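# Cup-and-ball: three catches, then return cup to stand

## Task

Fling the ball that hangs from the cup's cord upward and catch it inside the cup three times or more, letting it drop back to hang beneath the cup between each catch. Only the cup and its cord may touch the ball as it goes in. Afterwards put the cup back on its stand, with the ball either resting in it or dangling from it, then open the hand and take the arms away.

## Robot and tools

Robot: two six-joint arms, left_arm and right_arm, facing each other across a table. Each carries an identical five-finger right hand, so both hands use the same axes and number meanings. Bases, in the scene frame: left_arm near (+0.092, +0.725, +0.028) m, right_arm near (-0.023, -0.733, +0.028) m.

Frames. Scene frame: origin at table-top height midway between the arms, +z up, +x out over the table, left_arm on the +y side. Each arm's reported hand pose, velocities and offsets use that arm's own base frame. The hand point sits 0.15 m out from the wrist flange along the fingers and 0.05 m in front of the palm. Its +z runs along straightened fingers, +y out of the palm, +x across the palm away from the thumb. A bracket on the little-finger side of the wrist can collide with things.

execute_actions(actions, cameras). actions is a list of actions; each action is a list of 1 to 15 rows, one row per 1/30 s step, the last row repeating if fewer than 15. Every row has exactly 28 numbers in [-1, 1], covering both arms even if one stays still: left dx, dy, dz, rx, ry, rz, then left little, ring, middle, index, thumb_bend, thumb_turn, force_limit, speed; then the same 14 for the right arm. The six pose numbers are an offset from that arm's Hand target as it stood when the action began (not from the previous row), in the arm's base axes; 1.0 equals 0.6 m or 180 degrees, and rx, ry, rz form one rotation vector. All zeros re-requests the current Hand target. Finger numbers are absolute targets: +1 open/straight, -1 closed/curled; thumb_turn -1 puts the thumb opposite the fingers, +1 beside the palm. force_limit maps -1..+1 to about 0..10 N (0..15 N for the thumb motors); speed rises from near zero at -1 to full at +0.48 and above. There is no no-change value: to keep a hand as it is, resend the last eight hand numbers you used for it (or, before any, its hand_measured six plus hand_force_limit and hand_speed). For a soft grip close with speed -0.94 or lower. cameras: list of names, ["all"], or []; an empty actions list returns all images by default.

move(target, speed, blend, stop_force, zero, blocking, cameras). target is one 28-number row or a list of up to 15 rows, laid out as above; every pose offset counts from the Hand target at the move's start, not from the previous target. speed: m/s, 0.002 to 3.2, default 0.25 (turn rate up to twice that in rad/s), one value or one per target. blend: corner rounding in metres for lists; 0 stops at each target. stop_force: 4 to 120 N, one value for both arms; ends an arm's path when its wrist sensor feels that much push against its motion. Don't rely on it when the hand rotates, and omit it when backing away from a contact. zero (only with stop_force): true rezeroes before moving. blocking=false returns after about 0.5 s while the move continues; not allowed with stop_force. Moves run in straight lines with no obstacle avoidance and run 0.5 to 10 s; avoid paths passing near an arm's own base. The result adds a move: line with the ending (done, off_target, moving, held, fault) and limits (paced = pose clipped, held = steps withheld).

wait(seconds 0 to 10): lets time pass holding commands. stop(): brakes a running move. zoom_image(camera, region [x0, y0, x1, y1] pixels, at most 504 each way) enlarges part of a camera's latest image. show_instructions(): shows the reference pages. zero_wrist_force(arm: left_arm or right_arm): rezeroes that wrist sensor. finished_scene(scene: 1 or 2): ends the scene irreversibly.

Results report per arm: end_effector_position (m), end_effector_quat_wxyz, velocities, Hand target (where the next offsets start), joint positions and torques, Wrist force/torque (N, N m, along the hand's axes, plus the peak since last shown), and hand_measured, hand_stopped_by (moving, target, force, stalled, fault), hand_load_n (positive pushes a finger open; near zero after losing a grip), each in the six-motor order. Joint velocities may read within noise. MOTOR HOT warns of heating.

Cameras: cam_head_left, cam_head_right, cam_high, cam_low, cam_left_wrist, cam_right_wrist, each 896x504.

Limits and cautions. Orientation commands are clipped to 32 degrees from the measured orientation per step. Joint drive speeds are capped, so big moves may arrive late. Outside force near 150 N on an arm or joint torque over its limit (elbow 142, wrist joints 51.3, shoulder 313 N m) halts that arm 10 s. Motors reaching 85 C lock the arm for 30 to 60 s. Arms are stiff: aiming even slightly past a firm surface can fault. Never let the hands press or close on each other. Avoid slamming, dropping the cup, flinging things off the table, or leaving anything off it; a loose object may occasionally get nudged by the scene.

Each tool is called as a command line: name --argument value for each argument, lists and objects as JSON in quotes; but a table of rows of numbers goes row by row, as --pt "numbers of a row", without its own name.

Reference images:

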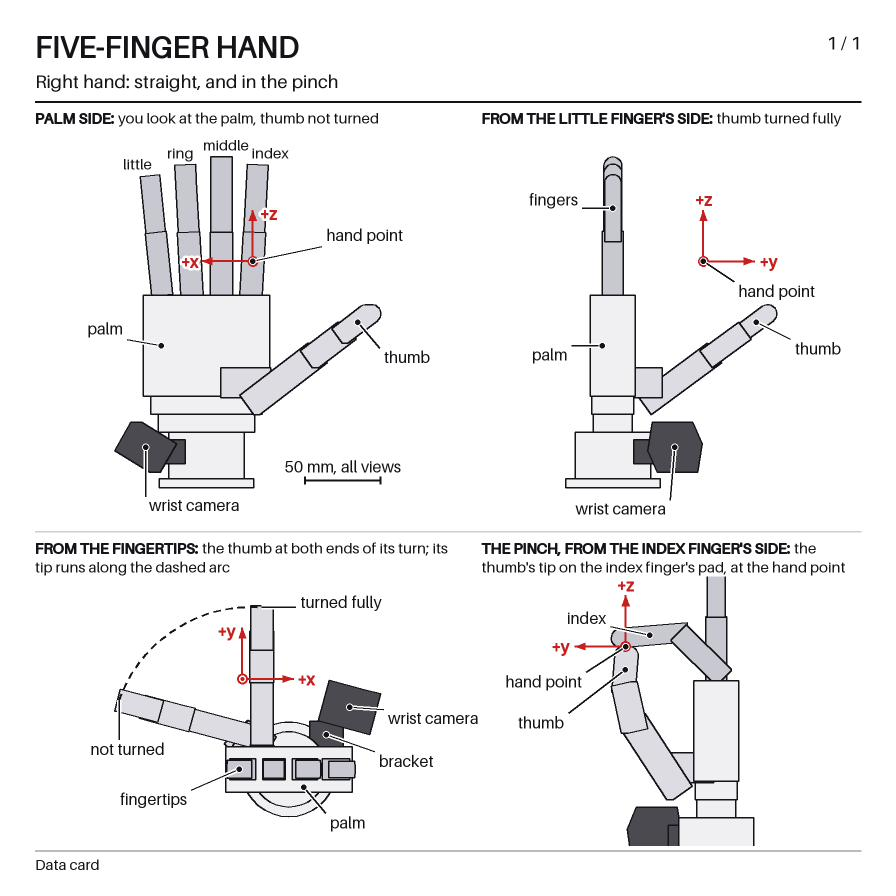

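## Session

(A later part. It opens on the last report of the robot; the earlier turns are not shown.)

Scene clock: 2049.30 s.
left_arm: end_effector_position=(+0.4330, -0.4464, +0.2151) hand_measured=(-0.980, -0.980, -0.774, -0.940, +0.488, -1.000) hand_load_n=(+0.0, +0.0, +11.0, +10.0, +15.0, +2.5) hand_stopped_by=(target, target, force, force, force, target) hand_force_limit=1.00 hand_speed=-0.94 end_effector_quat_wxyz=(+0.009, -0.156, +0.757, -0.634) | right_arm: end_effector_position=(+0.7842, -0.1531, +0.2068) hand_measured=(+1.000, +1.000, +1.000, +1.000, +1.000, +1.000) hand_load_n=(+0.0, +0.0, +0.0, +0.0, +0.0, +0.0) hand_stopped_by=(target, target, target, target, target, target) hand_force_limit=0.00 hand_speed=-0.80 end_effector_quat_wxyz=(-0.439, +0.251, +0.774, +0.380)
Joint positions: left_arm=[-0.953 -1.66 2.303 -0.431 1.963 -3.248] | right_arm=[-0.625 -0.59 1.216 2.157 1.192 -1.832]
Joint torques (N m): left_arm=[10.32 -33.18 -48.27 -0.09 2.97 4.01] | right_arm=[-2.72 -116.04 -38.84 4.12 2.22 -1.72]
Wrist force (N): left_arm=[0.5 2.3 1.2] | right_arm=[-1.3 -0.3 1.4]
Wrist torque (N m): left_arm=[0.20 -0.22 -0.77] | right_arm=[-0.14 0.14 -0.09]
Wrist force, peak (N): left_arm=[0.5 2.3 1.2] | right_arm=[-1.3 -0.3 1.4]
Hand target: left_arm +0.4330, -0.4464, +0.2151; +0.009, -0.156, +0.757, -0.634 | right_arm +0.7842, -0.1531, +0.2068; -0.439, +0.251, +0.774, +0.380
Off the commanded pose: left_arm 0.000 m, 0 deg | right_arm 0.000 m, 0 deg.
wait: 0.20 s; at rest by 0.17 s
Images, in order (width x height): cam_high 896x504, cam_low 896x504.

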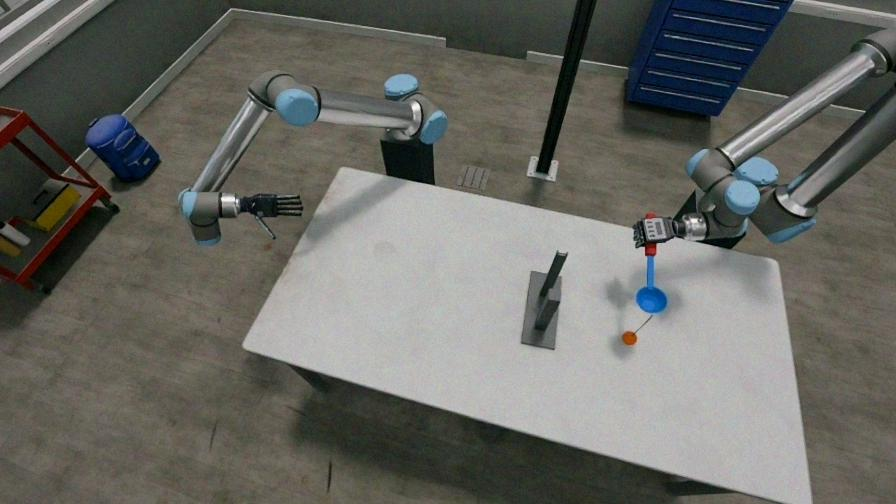

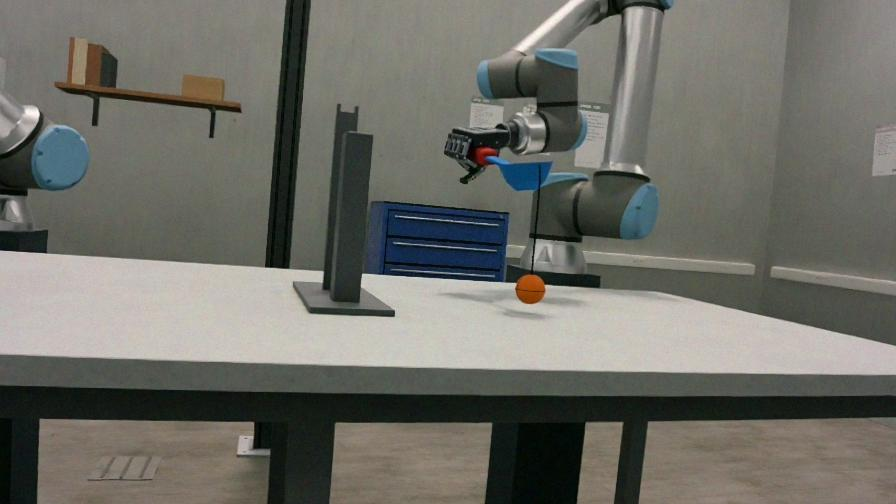

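move --pt "0 0 0.558 0 0 0 -0.98 -0.98 -0.98 -0.98 -0.98 -1 1 -0.94 0 0 0 0 0 0 1 1 1 1 1 1 0 -0.8" --speed 0.1 --cameras '["cam_low"]'

execute_actions --actions '[[[0,0.03731,0,0,0,0,-0.98,-0.98,-0.98,-0.98,-0.98,-1,1,-0.94,0,0,0,0,0,0,1,1,1,1,1,1,0,-0.8],[0,0.08527,0,0,0,0,-0.98,-0.98,-0.98,-0.98,-0.98,-1,1,-0.94,0,0,0,0,0,0,1,1,1,1,1,1,0,-0.8],[0,0.12068,0,0,0,0,-0.98,-0.98,-0.98,-0.98,-0.98,-1,1,-0.94,0,0,0,0,0,0,1,1,1,1,1,1,0,-0.8],[0,0.14567,0,0,0,0,-0.98,-0.98,-0.98,-0.98,-0.98,-1,1,-0.94,0,0,0,0,0,0,1,1,1,1,1,1,0,-0.8],[0,0.17068,0,0,0,0,-0.98,-0.98,-0.98,-0.98,-0.98,-1,1,-0.94,0,0,0,0,0,0,1,1,1,1,1,1,0,-0.8],[0,0.19567,0,0,0,0,-0.98,-0.98,-0.98,-0.98,-0.98,-1,1,-0.94,0,0,0,0,0,0,1,1,1,1,1,1,0,-0.8],[0,0.22068,0,0,0,0,-0.98,-0.98,-0.98,-0.98,-0.98,-1,1,-0.94,0,0,0,0,0,0,1,1,1,1,1,1,0,-0.8],[0,0.24569,0,0,0,0,-0.98,-0.98,-0.98,-0.98,-0.98,-1,1,-0.94,0,0,0,0,0,0,1,1,1,1,1,1,0,-0.8],[0,0.27068,0,0,0,0,-0.98,-0.98,-0.98,-0.98,-0.98,-1,1,-0.94,0,0,0,0,0,0,1,1,1,1,1,1,0,-0.8],[0,0.29567,0,0,0,0,-0.98,-0.98,-0.98,-0.98,-0.98,-1,1,-0.94,0,0,0,0,0,0,1,1,1,1,1,1,0,-0.8],[0,0.32068,0,0,0,0,-0.98,-0.98,-0.98,-0.98,-0.98,-1,1,-0.94,0,0,0,0,0,0,1,1,1,1,1,1,0,-0.8],[0,0.34567,0,0,0,0,-0.98,-0.98,-0.98,-0.98,-0.98,-1,1,-0.94,0,0,0,0,0,0,1,1,1,1,1,1,0,-0.8],[0,0.35388,0,0,0,0,-0.98,-0.98,-0.98,-0.98,-0.98,-1,1,-0.94,0,0,0,0,0,0,1,1,1,1,1,1,0,-0.8],[0,0.33633,0,0,0,0,-0.98,-0.98,-0.98,-0.98,-0.98,-1,1,-0.94,0,0,0,0,0,0,1,1,1,1,1,1,0,-0.8],[0,0.3082,0,0,0,0,-0.98,-0.98,-0.98,-0.98,-0.98,-1,1,-0.94,0,0,0,0,0,0,1,1,1,1,1,1,0,-0.8]],[[0,-0.03877,0,0,0,0,-0.98,-0.98,-0.98,-0.98,-0.98,-1,1,-0.94,0,0,0,0,0,0,1,1,1,1,1,1,0,-0.8],[0,-0.08835,0,0,0,0,-0.98,-0.98,-0.98,-0.98,-0.98,-1,1,-0.94,0,0,0,0,0,0,1,1,1,1,1,1,0,-0.8],[0,-0.11956,0,0,0,0,-0.98,-0.98,-0.98,-0.98,-0.98,-1,1,-0.94,0,0,0,0,0,0,1,1,1,1,1,1,0,-0.8],[0,-0.14457,0,0,0,0,-0.98,-0.98,-0.98,-0.98,-0.98,-1,1,-0.94,0,0,0,0,0,0,1,1,1,1,1,1,0,-0.8],[0,-0.16956,0,0,0,0,-0.98,-0.98,-0.98,-0.98,-0.98,-1,1,-0.94,0,0,0,0,0,0,1,1,1,1,1,1,0,-0.8],[0,-0.19455,0,0,0,0,-0.98,-0.98,-0.98,-0.98,-0.98,-1,1,-0.94,0,0,0,0,0,0,1,1,1,1,1,1,0,-0.8],[0,-0.21956,0,0,0,0,-0.98,-0.98,-0.98,-0.98,-0.98,-1,1,-0.94,0,0,0,0,0,0,1,1,1,1,1,1,0,-0.8],[0,-0.24456,0,0,0,0,-0.98,-0.98,-0.98,-0.98,-0.98,-1,1,-0.94,0,0,0,0,0,0,1,1,1,1,1,1,0,-0.8],[0,-0.26955,0,0,0,0,-0.98,-0.98,-0.98,-0.98,-0.98,-1,1,-0.94,0,0,0,0,0,0,1,1,1,1,1,1,0,-0.8],[0,-0.29456,0,0,0,0,-0.98,-0.98,-0.98,-0.98,-0.98,-1,1,-0.94,0,0,0,0,0,0,1,1,1,1,1,1,0,-0.8],[0,-0.31955,0,0,0,0,-0.98,-0.98,-0.98,-0.98,-0.98,-1,1,-0.94,0,0,0,0,0,0,1,1,1,1,1,1,0,-0.8],[0,-0.33616,0,0,0,0,-0.98,-0.98,-0.98,-0.98,-0.98,-1,1,-0.94,0,0,0,0,0,0,1,1,1,1,1,1,0,-0.8],[0,-0.32119,0,0,0,0,-0.98,-0.98,-0.98,-0.98,-0.98,-1,1,-0.94,0,0,0,0,0,0,1,1,1,1,1,1,0,-0.8],[0,-0.29548,0,0,0,0,-0.98,-0.98,-0.98,-0.98,-0.98,-1,1,-0.94,0,0,0,0,0,0,1,1,1,1,1,1,0,-0.8],[0,-0.2592,0,0,0,0,-0.98,-0.98,-0.98,-0.98,-0.98,-1,1,-0.94,0,0,0,0,0,0,1,1,1,1,1,1,0,-0.8]],[[0,0.04694,0,0,0,0,-0.98,-0.98,-0.98,-0.98,-0.98,-1,1,-0.94,0,0,0,0,0,0,1,1,1,1,1,1,0,-0.8],[0,0.08498,0,0,0,0,-0.98,-0.98,-0.98,-0.98,-0.98,-1,1,-0.94,0,0,0,0,0,0,1,1,1,1,1,1,0,-0.8],[0,0.10997,0,0,0,0,-0.98,-0.98,-0.98,-0.98,-0.98,-1,1,-0.94,0,0,0,0,0,0,1,1,1,1,1,1,0,-0.8],[0,0.13498,0,0,0,0,-0.98,-0.98,-0.98,-0.98,-0.98,-1,1,-0.94,0,0,0,0,0,0,1,1,1,1,1,1,0,-0.8],[0,0.15997,0,0,0,0,-0.98,-0.98,-0.98,-0.98,-0.98,-1,1,-0.94,0,0,0,0,0,0,1,1,1,1,1,1,0,-0.8],[0,0.18497,0,0,0,0,-0.98,-0.98,-0.98,-0.98,-0.98,-1,1,-0.94,0,0,0,0,0,0,1,1,1,1,1,1,0,-0.8],[0,0.20998,0,0,0,0,-0.98,-0.98,-0.98,-0.98,-0.98,-1,1,-0.94,0,0,0,0,0,0,1,1,1,1,1,1,0,-0.8],[0,0.23497,0,0,0,0,-0.98,-0.98,-0.98,-0.98,-0.98,-1,1,-0.94,0,0,0,0,0,0,1,1,1,1,1,1,0,-0.8],[0,0.25996,0,0,0,0,-0.98,-0.98,-0.98,-0.98,-0.98,-1,1,-0.94,0,0,0,0,0,0,1,1,1,1,1,1,0,-0.8],[0,0.28497,0,0,0,0,-0.98,-0.98,-0.98,-0.98,-0.98,-1,1,-0.94,0,0,0,0,0,0,1,1,1,1,1,1,0,-0.8],[0,0.30997,0,0,0,0,-0.98,-0.98,-0.98,-0.98,-0.98,-1,1,-0.94,0,0,0,0,0,0,1,1,1,1,1,1,0,-0.8],[0,0.33496,0,0,0,0,-0.98,-0.98,-0.98,-0.98,-0.98,-1,1,-0.94,0,0,0,0,0,0,1,1,1,1,1,1,0,-0.8],[0,0.34145,0,0,0,0,-0.98,-0.98,-0.98,-0.98,-0.98,-1,1,-0.94,0,0,0,0,0,0,1,1,1,1,1,1,0,-0.8],[0,0.32344,0,0,0,0,-0.98,-0.98,-0.98,-0.98,-0.98,-1,1,-0.94,0,0,0,0,0,0,1,1,1,1,1,1,0,-0.8],[0,0.29482,0,0,0,0,-0.98,-0.98,-0.98,-0.98,-0.98,-1,1,-0.94,0,0,0,0,0,0,1,1,1,1,1,1,0,-0.8]],[[0,-0.03927,0,0,0,0,-0.98,-0.98,-0.98,-0.98,-0.98,-1,1,-0.94,0,0,0,0,0,0,1,1,1,1,1,1,0,-0.8],[0,-0.08932,0,0,0,0,-0.98,-0.98,-0.98,-0.98,-0.98,-1,1,-0.94,0,0,0,0,0,0,1,1,1,1,1,1,0,-0.8],[0,-0.11917,0,0,0,0,-0.98,-0.98,-0.98,-0.98,-0.98,-1,1,-0.94,0,0,0,0,0,0,1,1,1,1,1,1,0,-0.8],[0,-0.14426,0,0,0,0,-0.98,-0.98,-0.98,-0.98,-0.98,-1,1,-0.94,0,0,0,0,0,0,1,1,1,1,1,1,0,-0.8],[0.017,-0.16917,0,0,0,0,-0.98,-0.98,-0.98,-0.98,-0.98,-1,1,-0.94,0,0,0,0,0,0,1,1,1,1,1,1,0,-0.8],[0.048,-0.17168,0,0,0,0,-0.98,-0.98,-0.98,-0.98,-0.98,-1,1,-0.94,0,0,0,0,0,0,1,1,1,1,1,1,0,-0.8],[0.08637,-0.15262,0,0,0,0,-0.98,-0.98,-0.98,-0.98,-0.98,-1,1,-0.94,0,0,0,0,0,0,1,1,1,1,1,1,0,-0.8],[0.10785,-0.12282,0,0,0,0,-0.98,-0.98,-0.98,-0.98,-0.98,-1,1,-0.94,0,0,0,0,0,0,1,1,1,1,1,1,0,-0.8],[0.10172,-0.1001,0,0,0,0,-0.98,-0.98,-0.98,-0.98,-0.98,-1,1,-0.94,0,0,0,0,0,0,1,1,1,1,1,1,0,-0.8],[0.08822,-0.09177,0,0,0,0,-0.98,-0.98,-0.98,-0.98,-0.98,-1,1,-0.94,0,0,0,0,0,0,1,1,1,1,1,1,0,-0.8],[0.075,-0.08343,0,0,0,0,-0.98,-0.98,-0.98,-0.98,-0.98,-1,1,-0.94,0,0,0,0,0,0,1,1,1,1,1,1,0,-0.8],[0.075,-0.0751,0,0,0,0,-0.98,-0.98,-0.98,-0.98,-0.98,-1,1,-0.94,0,0,0,0,0,0,1,1,1,1,1,1,0,-0.8],[0.075,-0.06676,0,0,0,0,-0.98,-0.98,-0.98,-0.98,-0.98,-1,1,-0.94,0,0,0,0,0,0,1,1,1,1,1,1,0,-0.8],[0.075,-0.07782,0,0,0,0,-0.98,-0.98,-0.98,-0.98,-0.98,-1,1,-0.94,0,0,0,0,0,0,1,1,1,1,1,1,0,-0.8],[0.075,-0.08552,0,0,0,0,-0.98,-0.98,-0.98,-0.98,-0.98,-1,1,-0.94,0,0,0,0,0,0,1,1,1,1,1,1,0,-0.8]]]' --cameras '["cam_low","cam_high","cam_head_left"]'

wait --seconds 0.05 --cameras '["cam_low","cam_high"]'

wait --seconds 0.05 --cameras '["cam_low","cam_high"]'

wait --seconds 0.05 --cameras '["cam_low","cam_high"]'

Scene clock: 2119.53 s.
left_arm: end_effector_position=(+0.4329, -0.4463, +0.5498) hand_measured=(-0.980, -0.980, -0.774, -0.940, +0.488, -1.000) hand_load_n=(+0.0, +0.5, +11.5, +10.0, +15.0, +2.0) hand_stopped_by=(target, target, force, force, force, target) hand_force_limit=1.00 hand_speed=-0.94 end_effector_quat_wxyz=(+0.009, -0.156, +0.757, -0.634) | right_arm: end_effector_position=(+0.7842, -0.1531, +0.2068) hand_measured=(+1.000, +1.000, +1.000, +1.000, +1.000, +1.000) hand_load_n=(+0.0, +0.0, +0.0, +0.0, +0.0, +0.0) hand_stopped_by=(target, target, target, target, target, target) hand_force_limit=0.00 hand_speed=-0.80 end_effector_quat_wxyz=(-0.439, +0.251, +0.774, +0.380)
Joint positions: left_arm=[-0.953 -1.849 1.827 0.236 1.963 -3.248] | right_arm=[-0.625 -0.59 1.216 2.157 1.192 -1.832]
Joint torques (N m): left_arm=[-13.82 -5.71 -57.18 0.35 -0.14 3.37] | right_arm=[-2.97 -117.6 -39.01 4.36 2.19 -1.74]
Wrist force (N): left_arm=[-0.1 2.3 0.8] | right_arm=[-1.1 -0.7 1.3]
Wrist torque (N m): left_arm=[0.17 -0.08 -0.77] | right_arm=[-0.19 0.12 -0.09]
Wrist force, peak (N): left_arm=[0.0 3.4 1.1] | right_arm=[-1.6 -0.5 1.6]
Hand target: left_arm +0.4330, -0.4464, +0.5499; +0.009, -0.156, +0.757, -0.634 | right_arm +0.7842, -0.1531, +0.2068; -0.439, +0.251, +0.774, +0.380
Off the commanded pose: left_arm 0.000 m, 0 deg | right_arm 0.000 m, 0 deg.
move: done
Images, in order (width x height): cam_low 896x504.

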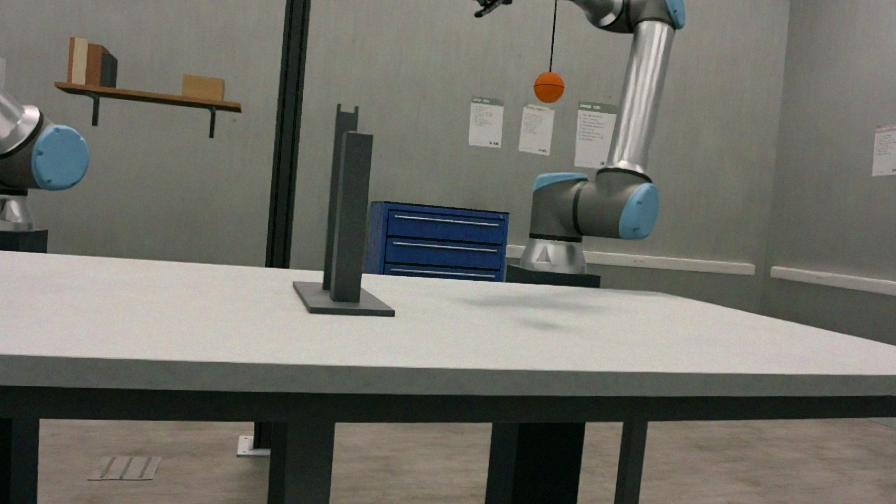

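Scene clock: 2121.77 s.
left_arm: end_effector_position=(+0.4779, -0.2912, +0.5499) hand_measured=(-0.980, -0.980, -0.774, -0.940, +0.488, -1.000) hand_load_n=(+0.0, +7.5, +12.0, +15.0, +15.0, +4.0) hand_stopped_by=(target, target, force, force, force, target) hand_force_limit=1.00 hand_speed=-0.94 end_effector_quat_wxyz=(+0.009, -0.156, +0.757, -0.634) end_effector_velocity=(+0.001, -0.002, +0.003) end_effector_angular_velocity=(-0.002, -0.003, -0.001) | right_arm: end_effector_position=(+0.7842, -0.1531, +0.2068) hand_measured=(+1.000, +1.000, +1.000, +1.000, +1.000, +1.000) hand_load_n=(+0.0, +0.0, +0.0, +0.0, +0.0, +0.0) hand_stopped_by=(target, target, target, target, target, target) hand_force_limit=0.00 hand_speed=-0.80 end_effector_quat_wxyz=(-0.439, +0.251, +0.774, +0.380)
Joint positions: left_arm=[-0.567 -1.85 1.83 0.295 2.337 -3.138] | right_arm=[-0.625 -0.59 1.216 2.157 1.192 -1.832]
Joint velocities: left_arm=[-0.001 0.002 -0.005 -0.001 0 0] | right_arm=[within noise]
Joint torques (N m): left_arm=[-10.6 -5.47 -49.14 -0.27 2.12 3.16] | right_arm=[-2.95 -118.08 -38.81 4.14 2.23 -1.62]
Wrist force (N): left_arm=[-0.2 3.7 2.0] | right_arm=[-1.1 -0.3 1.3]
Wrist torque (N m): left_arm=[0.37 0.14 -0.75] | right_arm=[-0.14 0.12 -0.08]
Wrist force, peak (N): left_arm=[-2.9 7.3 -7.3] | right_arm=[-1.4 -0.6 1.6]
Hand target: left_arm +0.4780, -0.2914, +0.5499; +0.009, -0.156, +0.757, -0.634 | right_arm +0.7842, -0.1531, +0.2068; -0.439, +0.251, +0.774, +0.380
Off the commanded pose: left_arm 0.000 m, 0 deg | right_arm 0.000 m, 0 deg.
Images, in order (width x height): cam_head_left 896x504, cam_high 896x504, cam_low 896x504.

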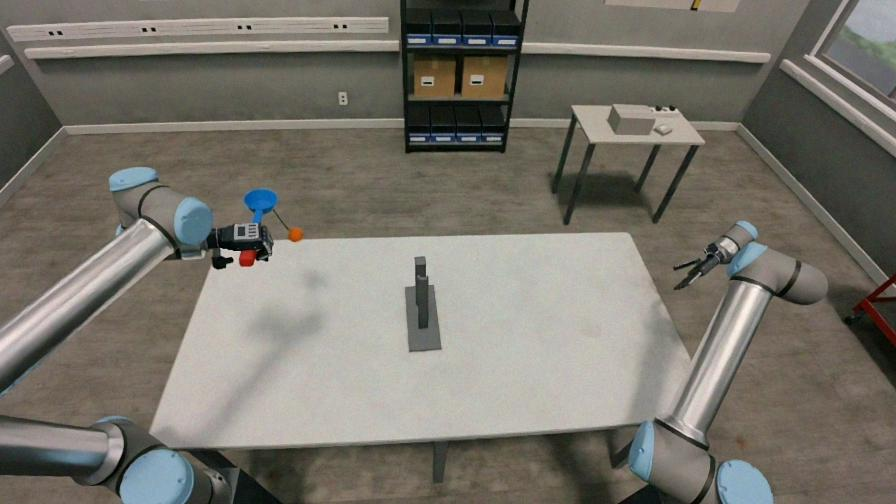

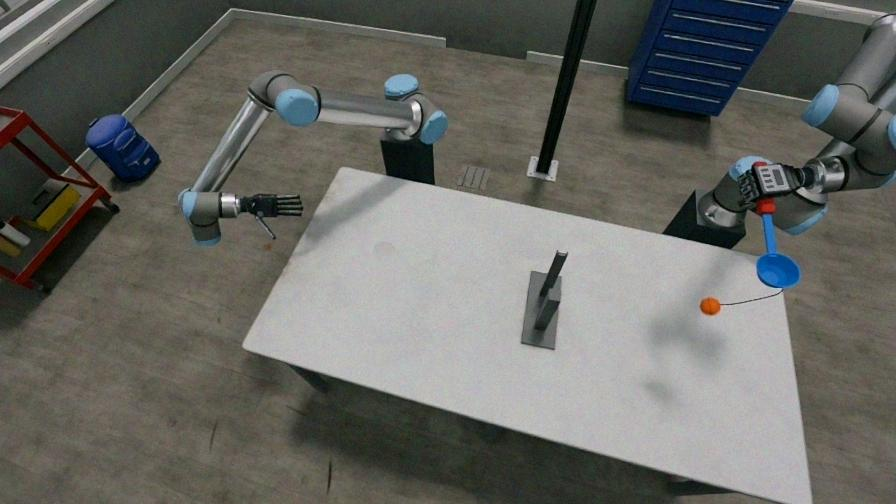

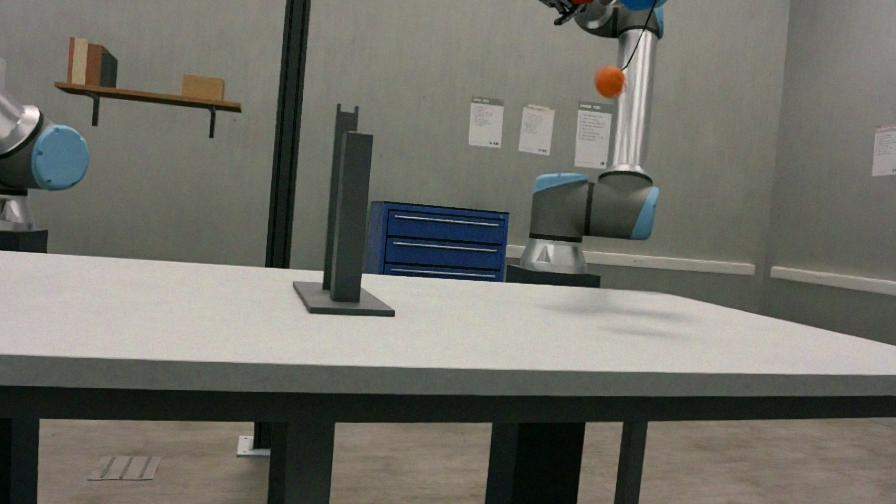

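Scene clock: 2121.83 s.
left_arm: end_effector_position=(+0.4779, -0.2913, +0.5499) hand_measured=(-0.980, -0.980, -0.774, -0.940, +0.488, -1.000) hand_load_n=(+0.0, +4.5, +11.5, +8.5, +15.0, +2.0) hand_stopped_by=(target, target, force, force, force, target) hand_force_limit=1.00 hand_speed=-0.94 end_effector_quat_wxyz=(+0.009, -0.156, +0.757, -0.634) | right_arm: end_effector_position=(+0.7842, -0.1531, +0.2068) hand_measured=(+1.000, +1.000, +1.000, +1.000, +1.000, +1.000) hand_load_n=(+0.0, +0.0, +0.0, +0.0, +0.0, +0.0) hand_stopped_by=(target, target, target, target, target, target) hand_force_limit=0.00 hand_speed=-0.80 end_effector_quat_wxyz=(-0.439, +0.251, +0.774, +0.380)
Joint positions: left_arm=[-0.567 -1.85 1.83 0.295 2.337 -3.138] | right_arm=[-0.625 -0.59 1.216 2.157 1.192 -1.832]
Joint torques (N m): left_arm=[-15.17 -9.96 -53.67 -1.67 2.62 3.18] | right_arm=[-3.17 -117.63 -38.88 4.21 2 -1.79]
Wrist force (N): left_arm=[0.0 5.2 0.8] | right_arm=[-1.3 -0.2 1.1]
Wrist torque (N m): left_arm=[0.49 -0.14 -0.90] | right_arm=[-0.11 0.16 -0.09]
Wrist force, peak (N): left_arm=[0.0 5.2 0.8] | right_arm=[-1.3 -0.2 1.1]
Hand target: left_arm +0.4780, -0.2914, +0.5499; +0.009, -0.156, +0.757, -0.634 | right_arm +0.7842, -0.1531, +0.2068; -0.439, +0.251, +0.774, +0.380
Off the commanded pose: left_arm 0.000 m, 0 deg | right_arm 0.000 m, 0 deg.
wait: 0.07 s; no rest
Images, in order (width x height): cam_high 896x504, cam_low 896x504.

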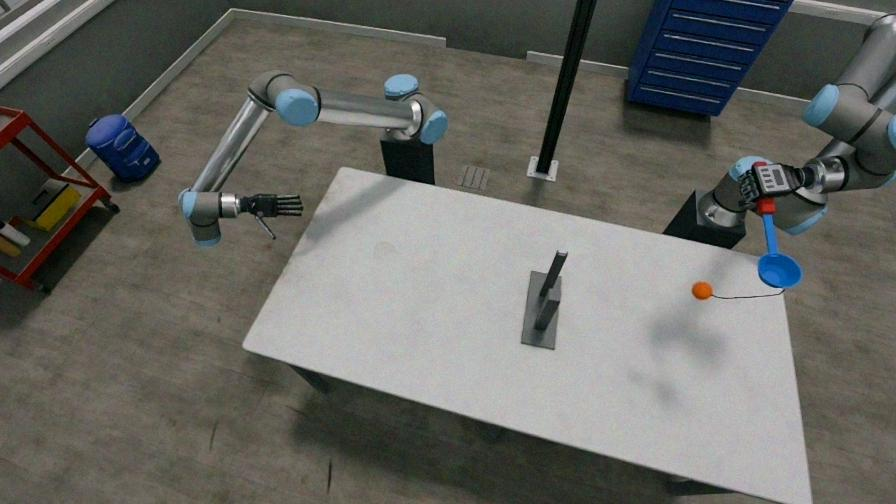

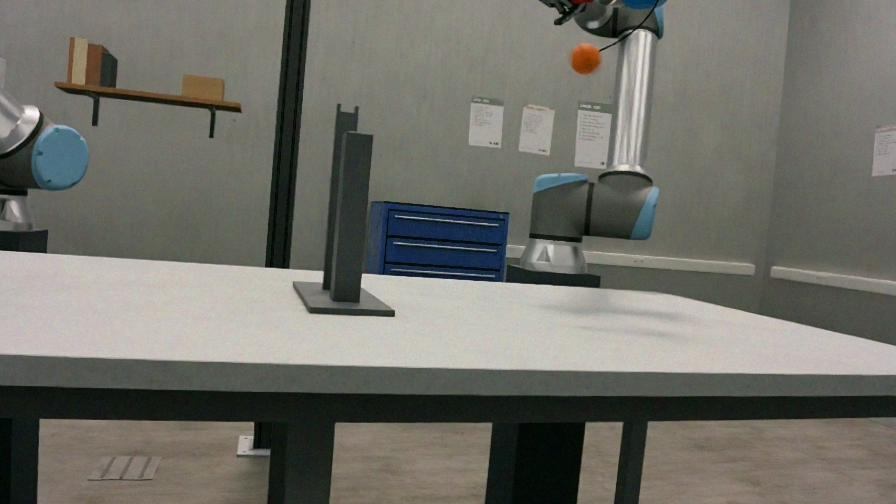

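Scene clock: 2121.90 s.
left_arm: end_effector_position=(+0.4779, -0.2913, +0.5500) hand_measured=(-0.980, -0.980, -0.774, -0.940, +0.488, -1.000) hand_load_n=(+0.0, +3.5, +11.5, +10.0, +14.5, +3.0) hand_stopped_by=(target, target, force, force, force, target) hand_force_limit=1.00 hand_speed=-0.94 end_effector_quat_wxyz=(+0.009, -0.156, +0.757, -0.634) | right_arm: end_effector_position=(+0.7842, -0.1531, +0.2068) hand_measured=(+1.000, +1.000, +1.000, +1.000, +1.000, +1.000) hand_load_n=(+0.0, +0.0, +0.0, +0.0, +0.0, +0.0) hand_stopped_by=(target, target, target, target, target, target) hand_force_limit=0.00 hand_speed=-0.80 end_effector_quat_wxyz=(-0.439, +0.251, +0.774, +0.380)
Joint positions: left_arm=[-0.567 -1.85 1.83 0.295 2.337 -3.138] | right_arm=[-0.625 -0.59 1.216 2.157 1.192 -1.832]
Joint torques (N m): left_arm=[-17.57 -9.16 -53.46 -0.98 2.14 3.19] | right_arm=[-2.66 -117.28 -39.09 4.12 2.02 -1.75]
Wrist force (N): left_arm=[0.3 4.0 1.7] | right_arm=[-1.4 -0.3 1.2]
Wrist torque (N m): left_arm=[0.40 0.05 -0.70] | right_arm=[-0.13 0.17 -0.10]
Wrist force, peak (N): left_arm=[0.3 4.0 1.7] | right_arm=[-1.4 -0.3 1.2]
Hand target: left_arm +0.4780, -0.2914, +0.5499; +0.009, -0.156, +0.757, -0.634 | right_arm +0.7842, -0.1531, +0.2068; -0.439, +0.251, +0.774, +0.380
Off the commanded pose: left_arm 0.000 m, 0 deg | right_arm 0.000 m, 0 deg.
wait: 0.07 s; no rest
Images, in order (width x height): cam_high 896x504, cam_low 896x504.

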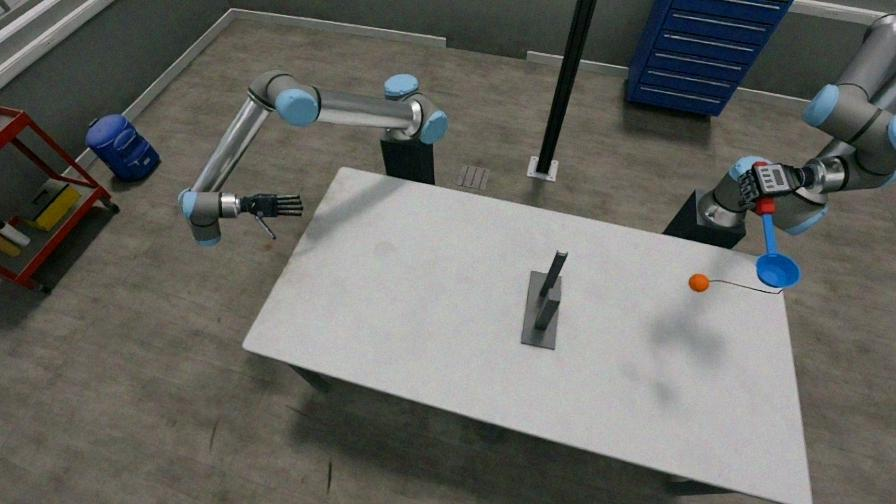

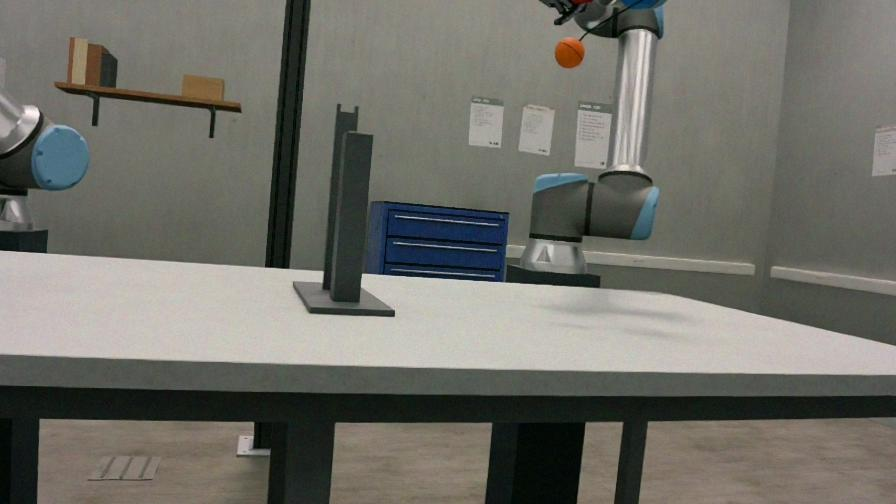

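Scene clock: 2121.97 s.
left_arm: end_effector_position=(+0.4779, -0.2913, +0.5500) hand_measured=(-0.980, -0.980, -0.774, -0.940, +0.488, -1.000) hand_load_n=(+0.0, +3.0, +11.5, +7.0, +15.0, +2.5) hand_stopped_by=(target, target, force, force, force, target) hand_force_limit=1.00 hand_speed=-0.94 end_effector_quat_wxyz=(+0.009, -0.156, +0.757, -0.634) | right_arm: end_effector_position=(+0.7842, -0.1531, +0.2068) hand_measured=(+1.000, +1.000, +1.000, +1.000, +1.000, +1.000) hand_load_n=(+0.0, +0.0, +0.0, +0.0, +0.5, +0.0) hand_stopped_by=(target, target, target, target, target, target) hand_force_limit=0.00 hand_speed=-0.80 end_effector_quat_wxyz=(-0.439, +0.251, +0.774, +0.380)
Joint positions: left_arm=[-0.567 -1.85 1.83 0.295 2.337 -3.138] | right_arm=[-0.625 -0.59 1.216 2.157 1.192 -1.832]
Joint torques (N m): left_arm=[-16.5 -8.54 -53.27 -1.02 2.07 3.19] | right_arm=[-3.2 -117.82 -39.08 4.1 2.04 -1.56]
Wrist force (N): left_arm=[-0.3 3.1 0.8] | right_arm=[-1.2 -0.6 1.6]
Wrist torque (N m): left_arm=[0.40 -0.07 -0.61] | right_arm=[-0.20 0.12 -0.09]
Wrist force, peak (N): left_arm=[0.2 3.7 0.7] | right_arm=[-1.2 -0.6 1.6]
Hand target: left_arm +0.4780, -0.2914, +0.5499; +0.009, -0.156, +0.757, -0.634 | right_arm +0.7842, -0.1531, +0.2068; -0.439, +0.251, +0.774, +0.380
Off the commanded pose: left_arm 0.000 m, 0 deg | right_arm 0.000 m, 0 deg.
wait: 0.07 s; no rest
Images, in order (width x height): cam_high 896x504, cam_low 896x504.

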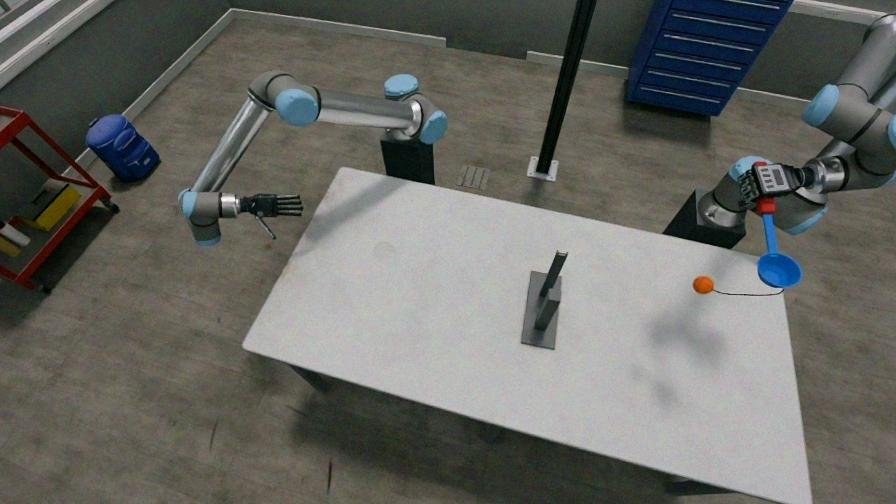

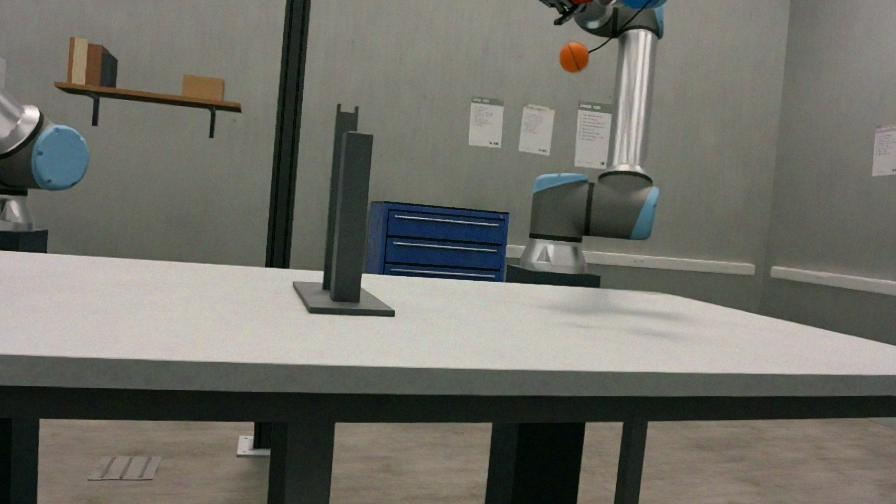

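move --pt "-0.0748 -0.2585 -0.535 0 0 0 -0.98 -0.98 -0.98 -0.98 -0.98 -1 1 -0.94 0 0 0 0 0 0 1 1 1 1 1 1 0 -0.8" --speed 0.2

move --pt "0 0 -0.0567 0 0 0 -0.98 -0.98 -0.98 -0.98 -0.98 -1 1 -0.94 0 0 0 0 0 0 1 1 1 1 1 1 0 -0.8" --speed 0.01

wait --seconds 1.5 --cameras '["cam_low"]'

wait --seconds 0.5 --cameras '["cam_low","cam_high"]'

Scene clock: 2182.30 s.
left_arm: end_effector_position=(+0.4331, -0.4464, +0.2290) hand_measured=(-0.980, -0.980, -0.774, -0.940, +0.488, -1.000) hand_load_n=(+0.5, +2.0, +11.5, +6.0, +14.5, +2.5) hand_stopped_by=(target, target, force, force, force, target) hand_force_limit=1.00 hand_speed=-0.94 end_effector_quat_wxyz=(+0.009, -0.156, +0.757, -0.634) | right_arm: end_effector_position=(+0.7842, -0.1531, +0.2068) hand_measured=(+1.000, +1.000, +1.000, +1.000, +1.000, +1.000) hand_load_n=(+0.0, +0.0, +0.0, +0.0, +0.0, +0.0) hand_stopped_by=(target, target, target, target, target, target) hand_force_limit=0.00 hand_speed=-0.80 end_effector_quat_wxyz=(-0.439, +0.251, +0.774, +0.380)
Joint positions: left_arm=[-0.953 -1.677 2.288 -0.398 1.963 -3.248] | right_arm=[-0.625 -0.59 1.216 2.157 1.192 -1.832]
Joint torques (N m): left_arm=[-18.21 -14.12 -25.75 -3.88 -2.57 -3.42] | right_arm=[-3.93 -117.79 -39.01 4.14 2.09 -1.76]
Wrist force (N): left_arm=[1.2 2.8 0.5] | right_arm=[-1.3 -0.4 1.4]
Wrist torque (N m): left_arm=[0.32 -0.29 -0.41] | right_arm=[-0.15 0.14 -0.09]
Wrist force, peak (N): left_arm=[1.2 4.4 1.7] | right_arm=[-1.6 -0.3 1.8]
Hand target: left_arm +0.4331, -0.4465, +0.2289; +0.009, -0.156, +0.757, -0.634 | right_arm +0.7842, -0.1531, +0.2068; -0.439, +0.251, +0.774, +0.380
Off the commanded pose: left_arm 0.000 m, 0 deg | right_arm 0.000 m, 0 deg.
move: done

Scene clock: 2185.97 s.
left_arm: end_effector_position=(+0.4331, -0.4465, +0.1950) hand_measured=(-0.980, -0.980, -0.774, -0.940, +0.488, -1.000) hand_load_n=(+0.0, +2.5, +11.5, +6.0, +14.5, +2.5) hand_stopped_by=(target, target, force, force, force, target) hand_force_limit=1.00 hand_speed=-0.94 end_effector_quat_wxyz=(+0.009, -0.156, +0.757, -0.634) | right_arm: end_effector_position=(+0.7842, -0.1531, +0.2068) hand_measured=(+1.000, +1.000, +1.000, +1.000, +1.000, +1.000) hand_load_n=(+0.0, +0.0, +0.0, +0.0, +0.0, +0.0) hand_stopped_by=(target, target, target, target, target, target) hand_force_limit=0.00 hand_speed=-0.80 end_effector_quat_wxyz=(-0.439, +0.251, +0.774, +0.380)
Joint positions: left_arm=[-0.953 -1.632 2.323 -0.478 1.963 -3.248] | right_arm=[-0.625 -0.59 1.216 2.157 1.192 -1.832]
Joint torques (N m): left_arm=[-16.21 -22.13 -23.55 -3.49 -2.18 -3.17] | right_arm=[-2.42 -118.31 -39.2 4.18 2.01 -1.75]
Wrist force (N): left_arm=[1.5 2.6 0.9] | right_arm=[-1.3 -0.5 1.7]
Wrist torque (N m): left_arm=[0.25 -0.33 -0.37] | right_arm=[-0.20 0.14 -0.10]
Wrist force, peak (N): left_arm=[1.3 3.5 0.8] | right_arm=[-1.6 -0.6 1.6]
Hand target: left_arm +0.4331, -0.4465, +0.1949; +0.009, -0.156, +0.757, -0.634 | right_arm +0.7842, -0.1531, +0.2068; -0.439, +0.251, +0.774, +0.380
Off the commanded pose: left_arm 0.000 m, 0 deg | right_arm 0.000 m, 0 deg.
move: done

Scene clock: 2187.47 s.
left_arm: end_effector_position=(+0.4331, -0.4465, +0.1949) hand_measured=(-0.980, -0.980, -0.774, -0.940, +0.488, -1.000) hand_load_n=(+0.0, +2.0, +11.5, +5.5, +14.5, +2.5) hand_stopped_by=(target, target, force, force, force, target) hand_force_limit=1.00 hand_speed=-0.94 end_effector_quat_wxyz=(+0.009, -0.156, +0.757, -0.634) | right_arm: end_effector_position=(+0.7842, -0.1531, +0.2068) hand_measured=(+1.000, +1.000, +1.000, +1.000, +1.000, +1.000) hand_load_n=(+0.0, +0.0, +0.0, -0.5, +0.0, +0.0) hand_stopped_by=(target, target, target, target, target, target) hand_force_limit=0.00 hand_speed=-0.80 end_effector_quat_wxyz=(-0.439, +0.251, +0.774, +0.380)
Joint positions: left_arm=[-0.953 -1.632 2.323 -0.478 1.963 -3.248] | right_arm=[-0.625 -0.59 1.216 2.157 1.192 -1.832]
Joint torques (N m): left_arm=[-12.95 -17.06 -23.54 -3.81 -1.43 -3.59] | right_arm=[-2.62 -117.68 -39.36 4.24 2.04 -1.78]
Wrist force (N): left_arm=[1.3 2.2 1.0] | right_arm=[-1.2 -0.6 1.3]
Wrist torque (N m): left_arm=[0.23 -0.31 -0.30] | right_arm=[-0.18 0.14 -0.09]
Wrist force, peak (N): left_arm=[1.3 3.0 1.0] | right_arm=[-1.7 -0.4 1.5]
Hand target: left_arm +0.4331, -0.4465, +0.1949; +0.009, -0.156, +0.757, -0.634 | right_arm +0.7842, -0.1531, +0.2068; -0.439, +0.251, +0.774, +0.380
Off the commanded pose: left_arm 0.000 m, 0 deg | right_arm 0.000 m, 0 deg.
wait: 1.50 s; at rest by 0.17 s
Images, in order (width x height): cam_low 896x504.

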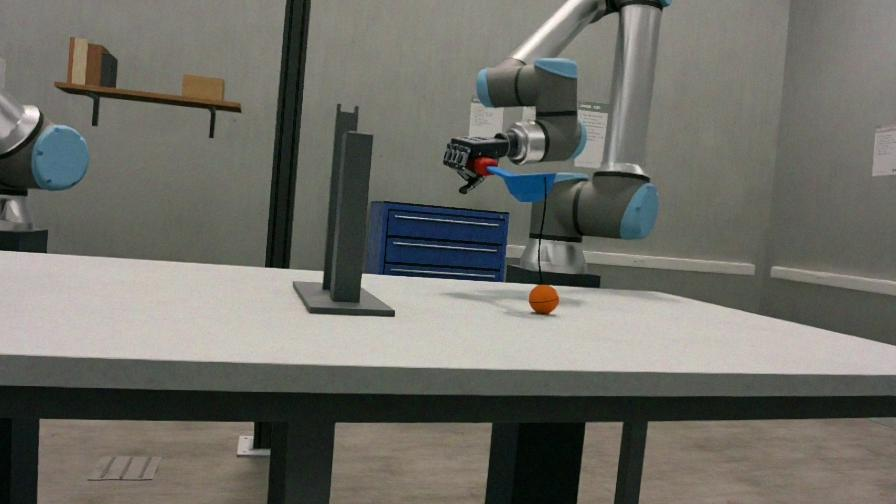

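Scene clock: 2187.97 s.
left_arm: end_effector_position=(+0.4331, -0.4465, +0.1949) hand_measured=(-0.980, -0.980, -0.774, -0.940, +0.488, -1.000) hand_load_n=(+0.0, +2.0, +11.5, +5.5, +14.5, +2.5) hand_stopped_by=(target, target, force, force, force, target) hand_force_limit=1.00 hand_speed=-0.94 end_effector_quat_wxyz=(+0.009, -0.156, +0.757, -0.634) | right_arm: end_effector_position=(+0.7842, -0.1531, +0.2068) hand_measured=(+1.000, +1.000, +1.000, +1.000, +1.000, +1.000) hand_load_n=(+0.0, +0.0, +0.0, +0.0, +0.0, +0.0) hand_stopped_by=(target, target, target, target, target, target) hand_force_limit=0.00 hand_speed=-0.80 end_effector_quat_wxyz=(-0.439, +0.251, +0.774, +0.380)
Joint positions: left_arm=[-0.953 -1.632 2.323 -0.478 1.963 -3.248] | right_arm=[-0.625 -0.59 1.216 2.157 1.192 -1.832]
Joint torques (N m): left_arm=[-14.72 -13.29 -21.89 -3.63 -1.13 -3.5] | right_arm=[-3.14 -118.29 -39.03 4.09 2 -1.78]
Wrist force (N): left_arm=[1.3 2.5 0.8] | right_arm=[-1.3 -0.5 1.6]
Wrist torque (N m): left_arm=[0.27 -0.31 -0.29] | right_arm=[-0.17 0.13 -0.09]
Wrist force, peak (N): left_arm=[1.3 2.7 1.1] | right_arm=[-1.6 -0.6 1.5]
Hand target: left_arm +0.4331, -0.4465, +0.1949; +0.009, -0.156, +0.757, -0.634 | right_arm +0.7842, -0.1531, +0.2068; -0.439, +0.251, +0.774, +0.380
Off the commanded pose: left_arm 0.000 m, 0 deg | right_arm 0.000 m, 0 deg.
wait: 0.50 s; at rest by 0.17 s
Images, in order (width x height): cam_high 896x504, cam_low 896x504.

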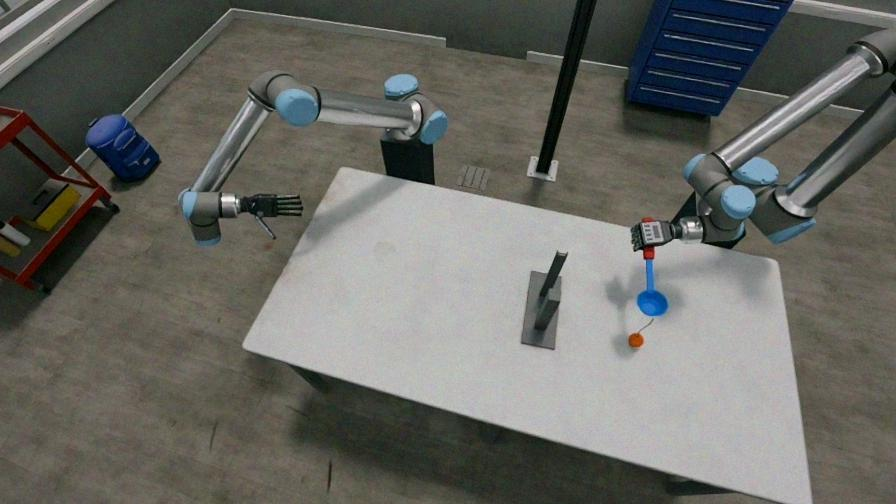

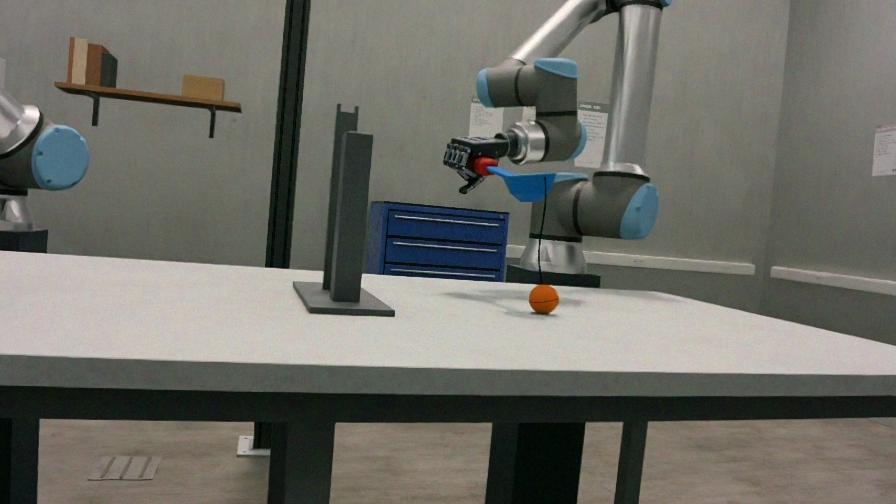

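move --pt "0 0.0217 0.006 0 0 0 -0.98 -0.98 -0.98 -0.98 -0.98 -1 1 -0.94 0 0 0 0 0 0 1 1 1 1 1 1 0 -0.8" --pt "0 0.0217 0.0333 0 0 0 -0.98 -0.98 -0.98 -0.98 -0.98 -1 1 -0.94 0 0 0 0 0 0 1 1 1 1 1 1 0 -0.8" --speed 0.005 --cameras '["cam_low"]'

wait --seconds 0.2 --cameras '["cam_low"]'

wait --seconds 0.2 --cameras '["cam_low"]'

Scene clock: 2208.03 s.
left_arm: end_effector_position=(+0.4331, -0.4335, +0.2148) hand_measured=(-0.980, -0.980, -0.774, -0.940, +0.488, -1.000) hand_load_n=(+0.0, +2.0, +11.5, +6.0, +14.0, +2.5) hand_stopped_by=(target, target, force, force, force, target) hand_force_limit=1.00 hand_speed=-0.94 end_effector_quat_wxyz=(+0.009, -0.156, +0.757, -0.634) | right_arm: end_effector_position=(+0.7842, -0.1531, +0.2068) hand_measured=(+1.000, +1.000, +1.000, +1.000, +1.000, +1.000) hand_load_n=(+0.0, +0.0, +0.0, -0.5, +0.0, +0.0) hand_stopped_by=(target, target, target, target, target, target) hand_force_limit=0.00 hand_speed=-0.80 end_effector_quat_wxyz=(-0.439, +0.251, +0.774, +0.380)
Joint positions: left_arm=[-0.933 -1.671 2.314 -0.428 1.983 -3.244] | right_arm=[-0.625 -0.59 1.216 2.157 1.192 -1.832]
Joint torques (N m): left_arm=[10.54 -32.16 -47.26 0.66 2.43 4.34] | right_arm=[-2.66 -118.04 -39.22 4.08 2.22 -1.7]
Wrist force (N): left_arm=[1.1 3.0 0.7] | right_arm=[-1.5 -0.3 1.2]
Wrist torque (N m): left_arm=[0.33 -0.33 -0.69] | right_arm=[-0.13 0.18 -0.10]
Wrist force, peak (N): left_arm=[1.2 3.2 1.1] | right_arm=[-1.5 -0.3 1.7]
Hand target: left_arm +0.4331, -0.4335, +0.2149; +0.009, -0.156, +0.757, -0.634 | right_arm +0.7842, -0.1531, +0.2068; -0.439, +0.251, +0.774, +0.380
Off the commanded pose: left_arm 0.000 m, 0 deg | right_arm 0.000 m, 0 deg.
move: done
Images, in order (width x height): cam_low 896x504.

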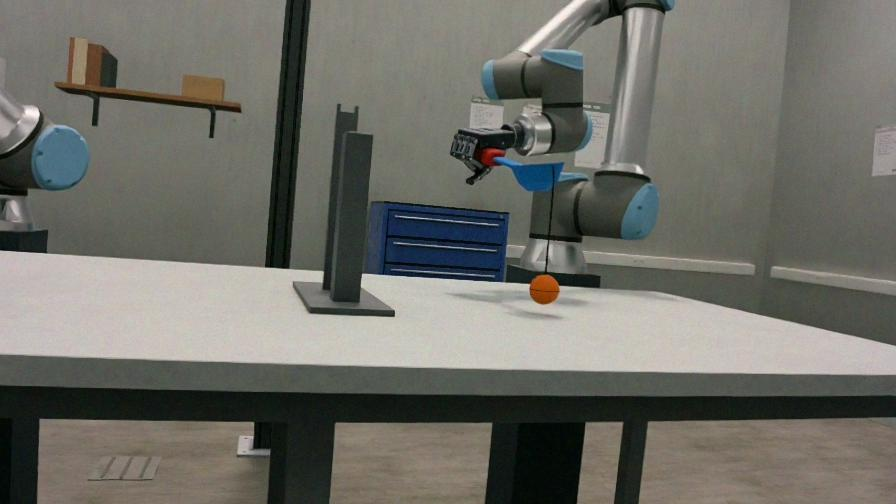

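Scene clock: 2208.23 s.
left_arm: end_effector_position=(+0.4331, -0.4335, +0.2149) hand_measured=(-0.980, -0.980, -0.774, -0.940, +0.488, -1.000) hand_load_n=(+0.0, +2.0, +11.5, +6.0, +14.5, +2.5) hand_stopped_by=(target, target, force, force, force, target) hand_force_limit=1.00 hand_speed=-0.94 end_effector_quat_wxyz=(+0.009, -0.156, +0.757, -0.634) | right_arm: end_effector_position=(+0.7842, -0.1531, +0.2068) hand_measured=(+1.000, +1.000, +1.000, +1.000, +1.000, +1.000) hand_load_n=(+0.0, +0.0, +0.0, +0.0, +0.0, +0.0) hand_stopped_by=(target, target, target, target, target, target) hand_force_limit=0.00 hand_speed=-0.80 end_effector_quat_wxyz=(-0.439, +0.251, +0.774, +0.380)
Joint positions: left_arm=[-0.933 -1.671 2.314 -0.428 1.983 -3.244] | right_arm=[-0.625 -0.59 1.216 2.157 1.192 -1.832]
Joint torques (N m): left_arm=[10.66 -33.16 -48.12 0.19 2.78 4.51] | right_arm=[-2.84 -118.39 -38.88 4.12 2.11 -1.63]
Wrist force (N): left_arm=[1.1 2.9 0.9] | right_arm=[-1.3 -0.3 1.4]
Wrist torque (N m): left_arm=[0.30 -0.33 -0.70] | right_arm=[-0.13 0.14 -0.09]
Wrist force, peak (N): left_arm=[1.1 2.9 0.9] | right_arm=[-1.5 -0.6 1.5]
Hand target: left_arm +0.4331, -0.4335, +0.2149; +0.009, -0.156, +0.757, -0.634 | right_arm +0.7842, -0.1531, +0.2068; -0.439, +0.251, +0.774, +0.380
Off the commanded pose: left_arm 0.000 m, 0 deg | right_arm 0.000 m, 0 deg.
wait: 0.20 s; at rest by 0.17 s
Images, in order (width x height): cam_low 896x504.

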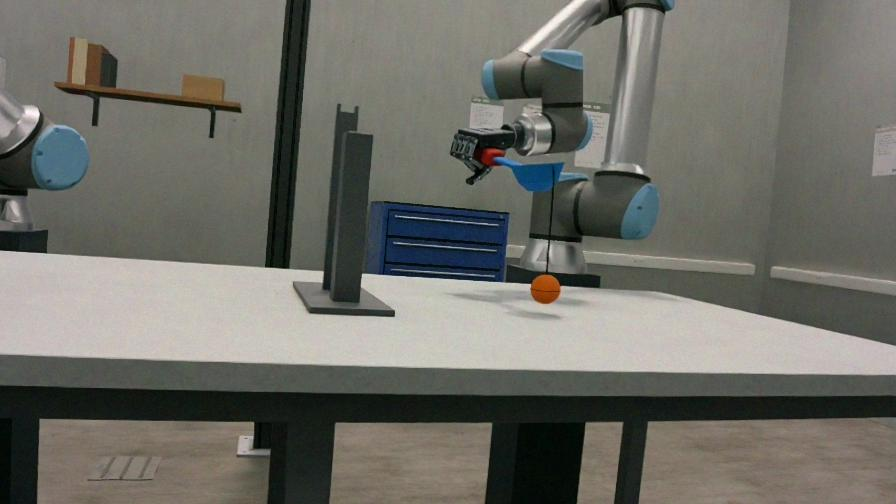

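Scene clock: 2208.43 s.
left_arm: end_effector_position=(+0.4331, -0.4335, +0.2149) hand_measured=(-0.980, -0.980, -0.774, -0.940, +0.488, -1.000) hand_load_n=(+0.0, +2.5, +11.5, +6.0, +14.5, +2.5) hand_stopped_by=(target, target, force, force, force, target) hand_force_limit=1.00 hand_speed=-0.94 end_effector_quat_wxyz=(+0.009, -0.156, +0.757, -0.634) | right_arm: end_effector_position=(+0.7842, -0.1531, +0.2068) hand_measured=(+1.000, +1.000, +1.000, +1.000, +1.000, +1.000) hand_load_n=(+0.0, +0.0, +0.0, +0.0, +0.0, +0.0) hand_stopped_by=(target, target, target, target, target, target) hand_force_limit=0.00 hand_speed=-0.80 end_effector_quat_wxyz=(-0.439, +0.251, +0.774, +0.380)
Joint positions: left_arm=[-0.933 -1.671 2.314 -0.428 1.983 -3.244] | right_arm=[-0.625 -0.59 1.216 2.157 1.192 -1.832]
Joint torques (N m): left_arm=[9.62 -32.63 -48.62 0.23 2.56 4.18] | right_arm=[-3.08 -117.41 -39.3 4.27 1.95 -1.64]
Wrist force (N): left_arm=[1.2 2.8 0.7] | right_arm=[-1.2 -0.6 1.3]
Wrist torque (N m): left_arm=[0.31 -0.32 -0.70] | right_arm=[-0.17 0.14 -0.09]
Wrist force, peak (N): left_arm=[1.2 3.1 0.9] | right_arm=[-1.5 -0.4 1.3]
Hand target: left_arm +0.4331, -0.4335, +0.2149; +0.009, -0.156, +0.757, -0.634 | right_arm +0.7842, -0.1531, +0.2068; -0.439, +0.251, +0.774, +0.380
Off the commanded pose: left_arm 0.000 m, 0 deg | right_arm 0.000 m, 0 deg.
wait: 0.20 s; at rest by 0.17 s
Images, in order (width x height): cam_low 896x504.

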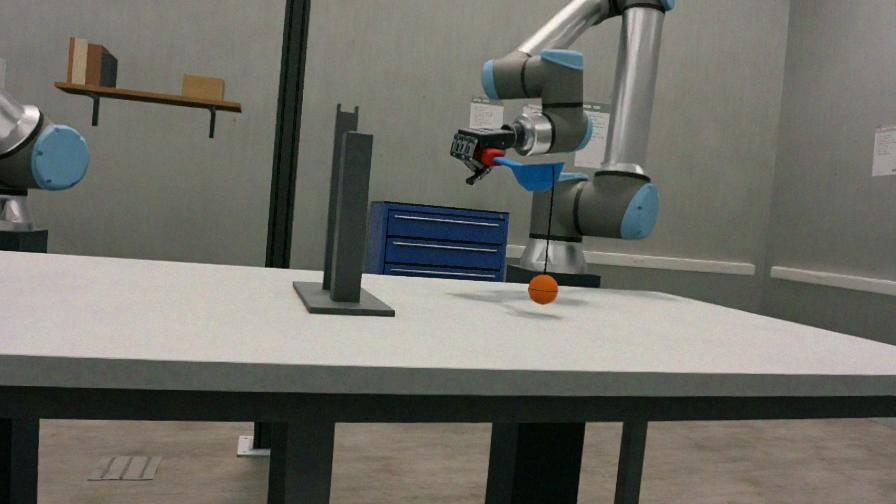

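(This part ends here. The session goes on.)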